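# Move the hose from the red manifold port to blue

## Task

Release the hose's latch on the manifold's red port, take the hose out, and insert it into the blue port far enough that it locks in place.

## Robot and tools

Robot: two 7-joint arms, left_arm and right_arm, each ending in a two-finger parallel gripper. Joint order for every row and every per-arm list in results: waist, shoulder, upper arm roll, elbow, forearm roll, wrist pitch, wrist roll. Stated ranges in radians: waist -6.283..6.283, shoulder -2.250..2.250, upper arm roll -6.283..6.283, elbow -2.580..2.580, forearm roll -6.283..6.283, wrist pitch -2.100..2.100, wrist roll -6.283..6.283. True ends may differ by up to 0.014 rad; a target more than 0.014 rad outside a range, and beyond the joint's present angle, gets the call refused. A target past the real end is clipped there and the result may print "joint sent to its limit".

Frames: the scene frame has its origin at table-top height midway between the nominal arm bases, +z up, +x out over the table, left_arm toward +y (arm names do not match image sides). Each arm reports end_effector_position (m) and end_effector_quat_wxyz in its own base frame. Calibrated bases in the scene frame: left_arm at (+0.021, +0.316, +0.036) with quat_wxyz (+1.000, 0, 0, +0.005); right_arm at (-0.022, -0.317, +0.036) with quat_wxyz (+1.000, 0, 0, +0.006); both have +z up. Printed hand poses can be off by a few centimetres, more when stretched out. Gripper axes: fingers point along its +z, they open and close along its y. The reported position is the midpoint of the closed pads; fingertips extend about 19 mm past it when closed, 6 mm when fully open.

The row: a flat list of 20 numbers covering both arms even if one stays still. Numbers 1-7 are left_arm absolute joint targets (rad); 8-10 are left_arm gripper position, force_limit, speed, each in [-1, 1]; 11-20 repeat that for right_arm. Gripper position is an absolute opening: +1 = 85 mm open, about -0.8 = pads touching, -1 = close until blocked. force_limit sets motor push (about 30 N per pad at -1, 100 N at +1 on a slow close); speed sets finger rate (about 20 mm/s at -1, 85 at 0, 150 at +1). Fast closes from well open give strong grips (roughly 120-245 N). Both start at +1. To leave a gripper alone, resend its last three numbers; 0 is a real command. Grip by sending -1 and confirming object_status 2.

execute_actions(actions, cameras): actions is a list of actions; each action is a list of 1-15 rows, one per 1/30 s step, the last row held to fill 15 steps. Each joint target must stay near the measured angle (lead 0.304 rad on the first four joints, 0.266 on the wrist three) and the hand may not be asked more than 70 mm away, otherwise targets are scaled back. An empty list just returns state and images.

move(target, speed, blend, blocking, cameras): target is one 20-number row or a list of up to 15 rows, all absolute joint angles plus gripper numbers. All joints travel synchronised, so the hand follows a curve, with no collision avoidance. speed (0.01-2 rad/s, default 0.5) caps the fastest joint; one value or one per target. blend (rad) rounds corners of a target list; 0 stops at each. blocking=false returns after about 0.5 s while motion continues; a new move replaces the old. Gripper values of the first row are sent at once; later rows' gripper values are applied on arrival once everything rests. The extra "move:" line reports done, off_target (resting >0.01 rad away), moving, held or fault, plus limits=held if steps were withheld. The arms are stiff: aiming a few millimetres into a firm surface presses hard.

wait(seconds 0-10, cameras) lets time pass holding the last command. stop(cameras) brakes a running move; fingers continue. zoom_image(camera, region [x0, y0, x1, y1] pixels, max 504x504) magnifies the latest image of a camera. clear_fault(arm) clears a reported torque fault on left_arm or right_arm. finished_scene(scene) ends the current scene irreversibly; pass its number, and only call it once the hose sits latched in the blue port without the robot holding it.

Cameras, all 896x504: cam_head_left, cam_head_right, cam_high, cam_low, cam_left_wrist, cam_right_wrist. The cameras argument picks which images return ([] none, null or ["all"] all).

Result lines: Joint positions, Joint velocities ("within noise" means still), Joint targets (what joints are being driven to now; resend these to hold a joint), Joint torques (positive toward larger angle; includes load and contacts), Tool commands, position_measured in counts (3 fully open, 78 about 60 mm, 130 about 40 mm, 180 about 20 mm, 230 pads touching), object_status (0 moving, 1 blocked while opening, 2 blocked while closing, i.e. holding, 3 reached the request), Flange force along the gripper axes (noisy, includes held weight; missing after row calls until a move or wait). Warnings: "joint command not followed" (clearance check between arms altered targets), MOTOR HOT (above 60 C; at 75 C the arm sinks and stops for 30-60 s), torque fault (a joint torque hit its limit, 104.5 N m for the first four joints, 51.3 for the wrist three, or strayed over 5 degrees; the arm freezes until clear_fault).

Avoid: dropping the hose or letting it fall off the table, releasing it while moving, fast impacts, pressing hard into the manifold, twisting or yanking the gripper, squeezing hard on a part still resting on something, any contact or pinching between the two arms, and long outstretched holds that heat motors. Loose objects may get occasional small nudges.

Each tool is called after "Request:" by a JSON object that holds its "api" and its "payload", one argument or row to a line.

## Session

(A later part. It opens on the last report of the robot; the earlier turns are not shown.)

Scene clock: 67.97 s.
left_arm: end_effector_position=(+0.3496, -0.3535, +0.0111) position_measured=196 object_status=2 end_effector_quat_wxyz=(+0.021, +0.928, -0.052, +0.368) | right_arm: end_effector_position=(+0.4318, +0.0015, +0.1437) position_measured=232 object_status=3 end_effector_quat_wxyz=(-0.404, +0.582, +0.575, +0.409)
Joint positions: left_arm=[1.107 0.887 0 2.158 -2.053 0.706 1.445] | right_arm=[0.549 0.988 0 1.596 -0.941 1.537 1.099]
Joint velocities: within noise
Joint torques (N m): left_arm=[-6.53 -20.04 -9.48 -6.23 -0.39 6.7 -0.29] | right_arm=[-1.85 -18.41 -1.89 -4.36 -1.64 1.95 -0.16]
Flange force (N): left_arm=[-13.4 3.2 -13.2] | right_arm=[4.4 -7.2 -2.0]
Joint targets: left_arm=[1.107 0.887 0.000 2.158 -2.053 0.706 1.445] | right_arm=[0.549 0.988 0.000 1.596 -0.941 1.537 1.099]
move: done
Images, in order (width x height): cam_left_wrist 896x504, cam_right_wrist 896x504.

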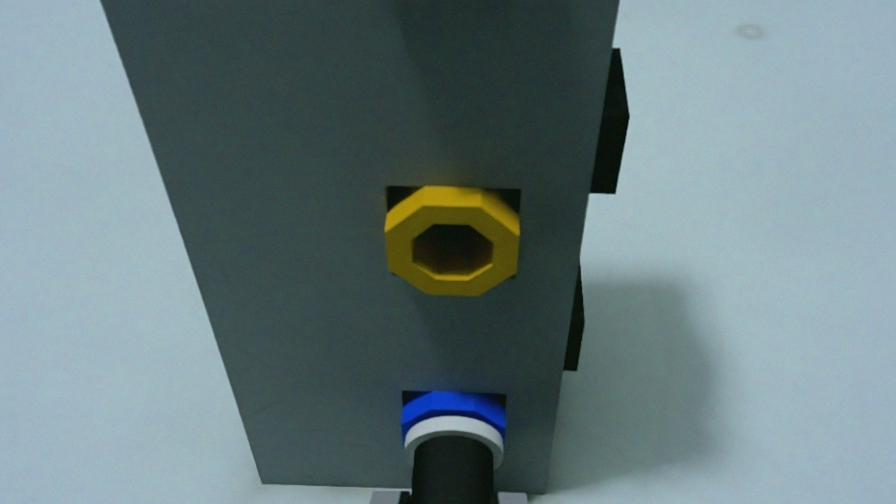

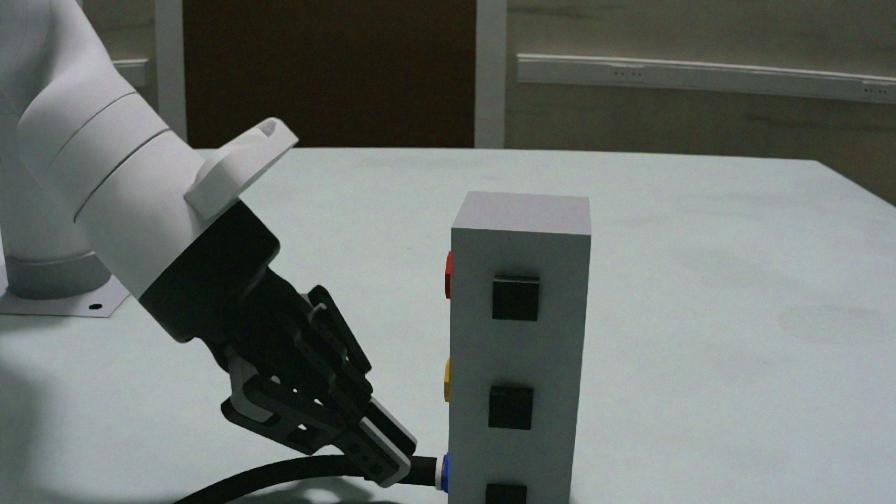

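Request:
{"api": "move", "payload": {
  "target": [1.1029,0.8871,0,2.1544,-2.0543,0.7046,1.4414,-1,0.1,-1,0.5494,0.9878,0,1.5963,-0.9412,1.537,1.0987,-1,-1,0],
  "speed": 0.03,
  "cameras": ["cam_left_wrist","cam_right_wrist"]
}}

Request:
{"api": "zoom_image", "payload": {
  "camera": "cam_right_wrist",
  "region": [380, 360, 560, 504]
}}

Request:
{"api": "zoom_image", "payload": {
  "camera": "cam_left_wrist",
  "region": [350, 250, 650, 504]
}}

Scene clock: 69.00 s.
left_arm: end_effector_position=(+0.3514, -0.3538, +0.0111) position_measured=196 object_status=2 end_effector_quat_wxyz=(+0.021, +0.928, -0.052, +0.368) | right_arm: end_effector_position=(+0.4318, +0.0015, +0.1437) position_measured=232 object_status=3 end_effector_quat_wxyz=(-0.404, +0.582, +0.575, +0.409)
Joint positions: left_arm=[1.103 0.887 0 2.154 -2.054 0.705 1.441] | right_arm=[0.549 0.988 0 1.596 -0.941 1.537 1.099]
Joint velocities: within noise
Joint torques (N m): left_arm=[-9.56 -20.65 -12.97 -11.49 -1.32 8.81 -0.27] | right_arm=[-1.75 -18.3 -1.96 -4.38 -1.67 1.86 -0.11]
Flange force (N): left_arm=[-20.2 -0.5 -26.9] | right_arm=[4.7 -7.2 -2.1]
Joint targets: left_arm=[1.103 0.887 0.000 2.154 -2.054 0.705 1.441] | right_arm=[0.549 0.988 0.000 1.596 -0.941 1.537 1.099]
move: done
Images, in order (width x height): cam_left_wrist 896x504, cam_right_wrist 896x504.

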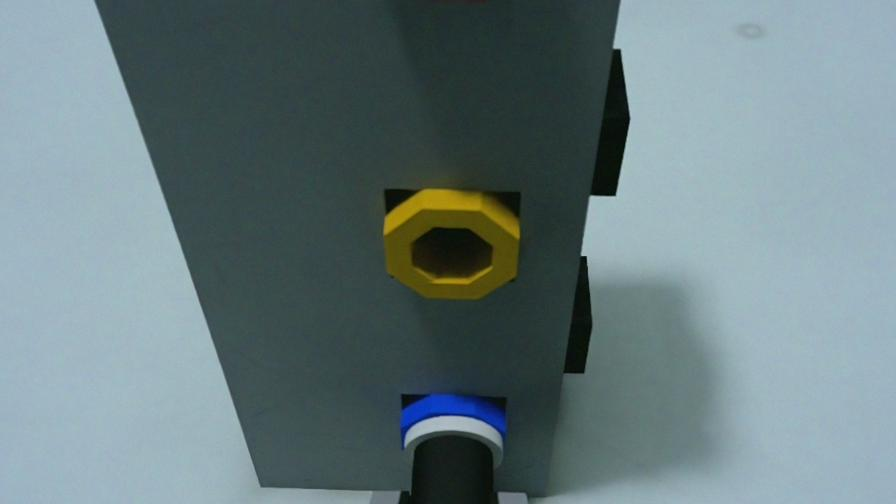

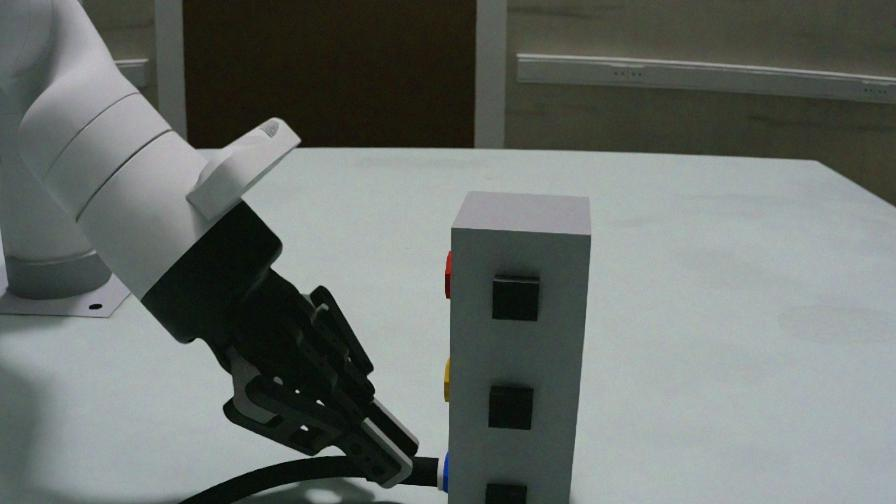

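Scaled by 2.800 from the camera's 896x504 image, which has a finer 1280x720 frame.

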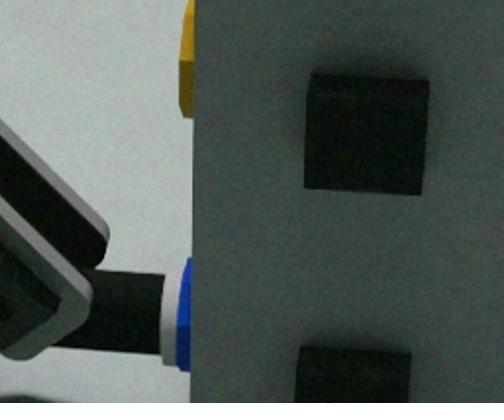

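Scaled by 1.680 from the camera's 896x504 image, which has a finer 1280x720 frame.

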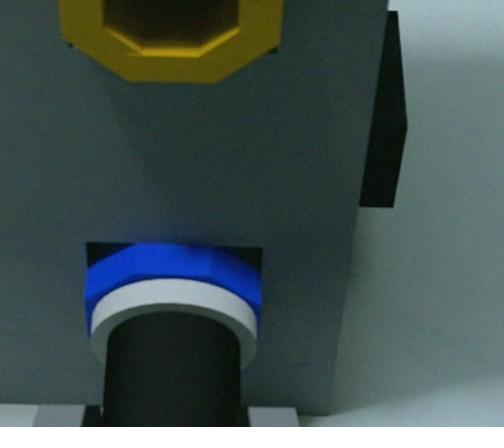

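Request:
{"api": "move", "payload": {
  "target": [1.1087,0.8868,0,2.1584,-2.052,0.7069,1.4462,-1,0.1,-1,0.5494,0.9878,0,1.5963,-0.9412,1.537,1.0987,-1,-1,0],
  "speed": 0.03,
  "cameras": ["cam_left_wrist","cam_right_wrist"]
}}

Request:
{"api": "zoom_image", "payload": {
  "camera": "cam_right_wrist",
  "region": [380, 360, 560, 504]
}}

Scene clock: 70.00 s.
left_arm: end_effector_position=(+0.3492, -0.3534, +0.0112) position_measured=196 object_status=2 end_effector_quat_wxyz=(+0.021, +0.928, -0.052, +0.368) | right_arm: end_effector_position=(+0.4318, +0.0015, +0.1437) position_measured=232 object_status=3 end_effector_quat_wxyz=(-0.404, +0.582, +0.575, +0.409)
Joint positions: left_arm=[1.109 0.887 0 2.158 -2.052 0.707 1.446] | right_arm=[0.549 0.988 0 1.596 -0.941 1.537 1.099]
Joint velocities: within noise
Joint torques (N m): left_arm=[-1.83 -19.14 -3.72 -1.31 0.02 3.73 -0.23] | right_arm=[-1.84 -18.36 -1.79 -4.5 -1.59 1.87 -0.2]
Flange force (N): left_arm=[-3.5 5.2 0.9] | right_arm=[4.6 -7.7 -1.7]
Joint targets: left_arm=[1.109 0.887 0.000 2.158 -2.052 0.707 1.446] | right_arm=[0.549 0.988 0.000 1.596 -0.941 1.537 1.099]
move: done
Images, in order (width x height): cam_left_wrist 896x504, cam_right_wrist 896x504.

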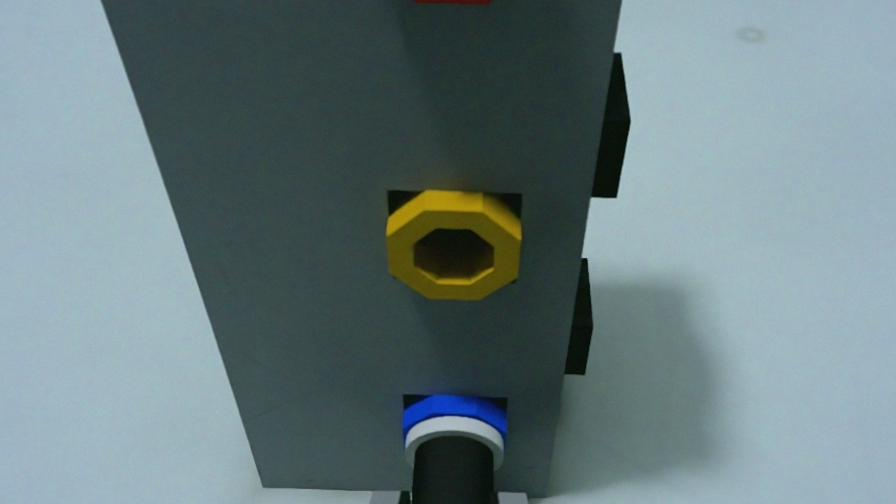

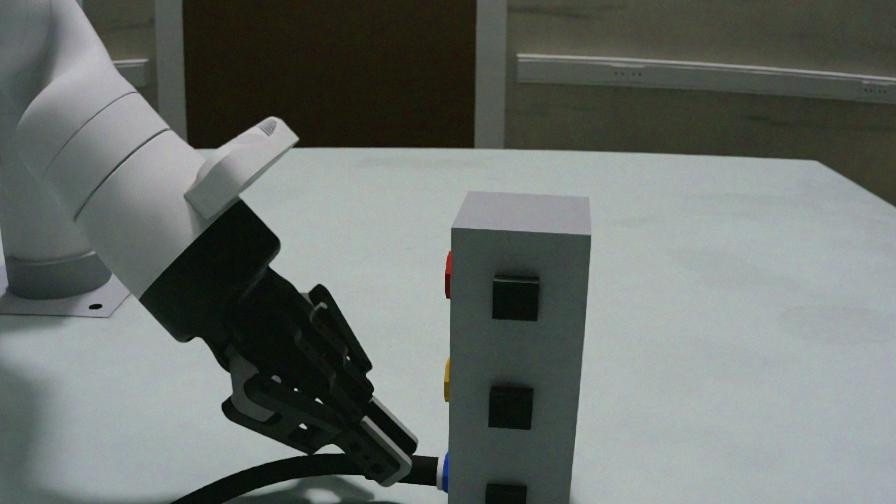

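Scaled by 2.800 from the camera's 896x504 image, which has a finer 1280x720 frame.

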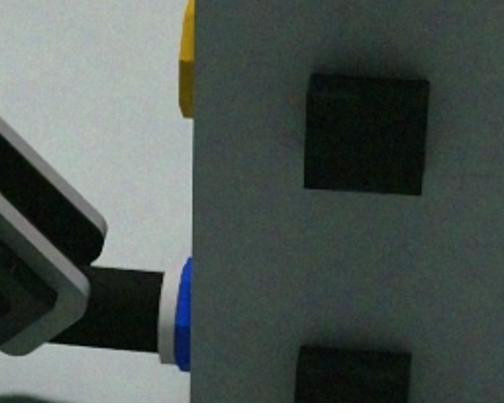

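Request:
{"api": "move", "payload": {
  "target": [1.1133,0.8866,0,2.1616,-2.0502,0.7087,1.45,-1,0.1,-1,0.5494,0.9878,0,1.5963,-0.9412,1.537,1.0987,-1,-1,0],
  "speed": 0.03,
  "cameras": ["cam_left_wrist"]
}}

Scene clock: 70.90 s.
left_arm: end_effector_position=(+0.3472, -0.3531, +0.0112) position_measured=196 object_status=2 end_effector_quat_wxyz=(+0.021, +0.928, -0.052, +0.368) | right_arm: end_effector_position=(+0.4318, +0.0015, +0.1437) position_measured=232 object_status=3 end_effector_quat_wxyz=(-0.404, +0.582, +0.575, +0.409)
Joint positions: left_arm=[1.113 0.887 0 2.162 -2.05 0.709 1.45] | right_arm=[0.549 0.988 0 1.596 -0.941 1.537 1.099]
Joint velocities: within noise
Joint torques (N m): left_arm=[5.95 -17.52 5.89 7.11 0.91 -1.26 -0.19] | right_arm=[-1.79 -18.34 -1.85 -4.4 -1.66 1.89 -0.14]
Flange force (N): left_arm=[13.0 8.0 25.1] | right_arm=[4.6 -7.3 -2.0]
Joint targets: left_arm=[1.113 0.887 0.000 2.162 -2.050 0.709 1.450] | right_arm=[0.549 0.988 0.000 1.596 -0.941 1.537 1.099]
move: done
Images, in order (width x height): cam_left_wrist 896x504.

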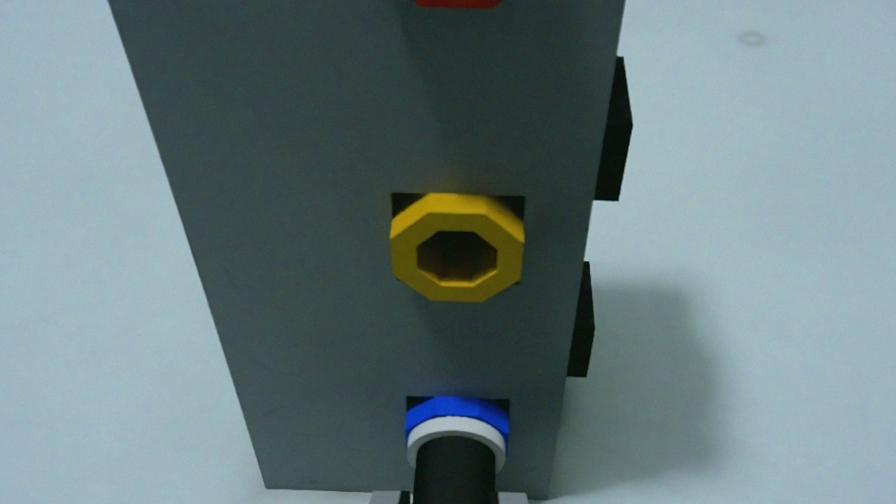

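Request:
{"api": "move", "payload": {
  "target": [
    [1.1087,0.8868,0,2.1584,-2.052,0.7069,1.4462,-1,0.1,-1,0.5494,0.9878,0,1.5963,-0.9412,1.537,1.0987,-1,-1,0],
    [1.1087,0.8868,0,2.1584,-2.052,0.7069,1.4462,0.4,0.1,-1,0.5494,0.9878,0,1.5963,-0.9412,1.537,1.0987,-1,-1,0],
    [1.2531,0.7623,0,2.2742,-1.9297,0.7435,1.4315,0.4,0.1,-1,0.5494,0.9878,0,1.5963,-0.9412,1.537,1.0987,-1,-1,0]
  ],
  "speed": [0.03,0.1,0.2],
  "cameras": ["cam_left_wrist","cam_right_wrist","cam_high"]
}}

Request:
{"api": "zoom_image", "payload": {
  "camera": "cam_right_wrist",
  "region": [300, 360, 560, 504]
}}

Scene clock: 75.57 s.
left_arm: end_effector_position=(+0.2957, -0.3458, +0.0563) position_measured=78 object_status=3 end_effector_quat_wxyz=(+0.027, +0.922, -0.065, +0.382) | right_arm: end_effector_position=(+0.4318, +0.0015, +0.1437) position_measured=232 object_status=3 end_effector_quat_wxyz=(-0.404, +0.582, +0.575, +0.409)
Joint positions: left_arm=[1.253 0.762 0 2.274 -1.93 0.743 1.431] | right_arm=[0.549 0.988 0 1.596 -0.941 1.537 1.099]
Joint velocities: within noise
Joint torques (N m): left_arm=[0.07 -15.91 -0.98 -1.01 -0.58 2.24 -0.34] | right_arm=[-1.73 -18.31 -1.84 -4.43 -1.69 1.91 -0.19]
Flange force (N): left_arm=[0.6 2.9 -0.1] | right_arm=[4.7 -7.5 -1.8]
Joint targets: left_arm=[1.253 0.762 0.000 2.274 -1.930 0.743 1.431] | right_arm=[0.549 0.988 0.000 1.596 -0.941 1.537 1.099]
move: done
Images, in order (width x height): cam_high 896x504, cam_left_wrist 896x504, cam_right_wrist 896x504.

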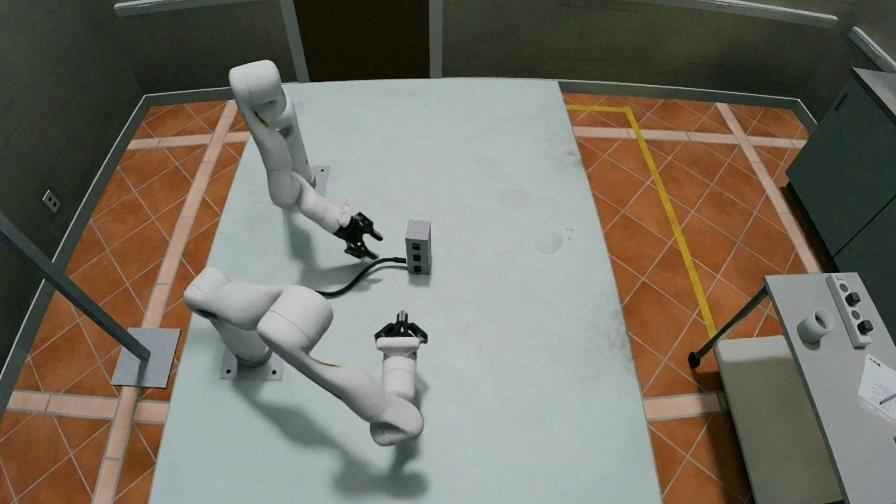

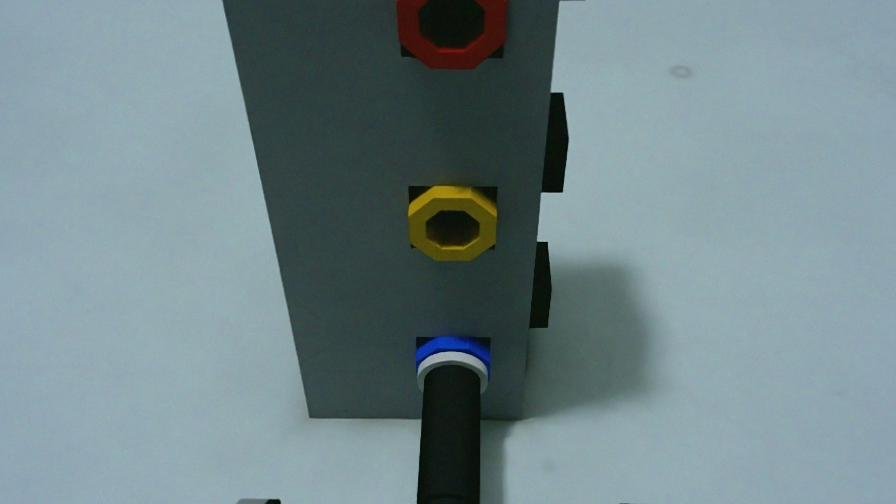

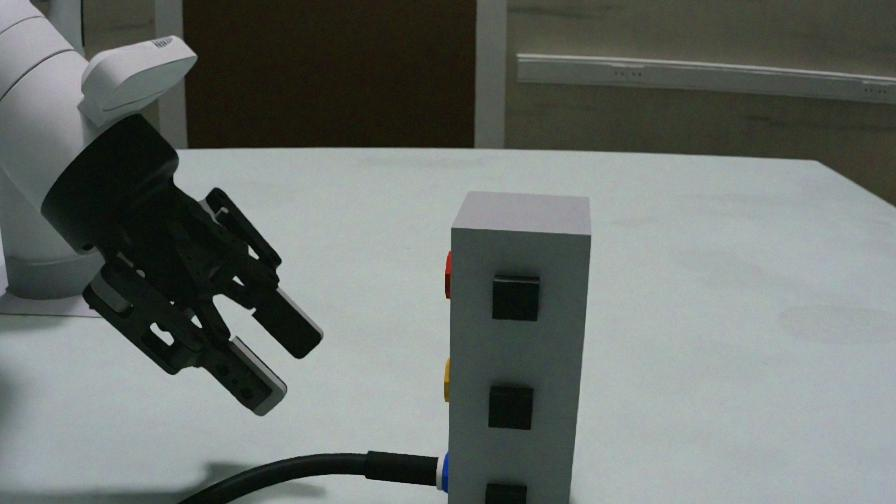

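Scaled by 1.938 from the camera's 896x504 image, which has a finer 1280x720 frame.

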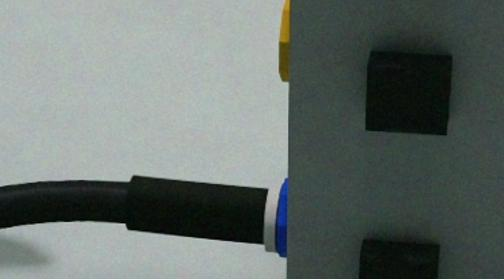

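Request:
{"api": "finished_scene", "payload": {
  "scene": 2
}}

The scene is finished: the task was done.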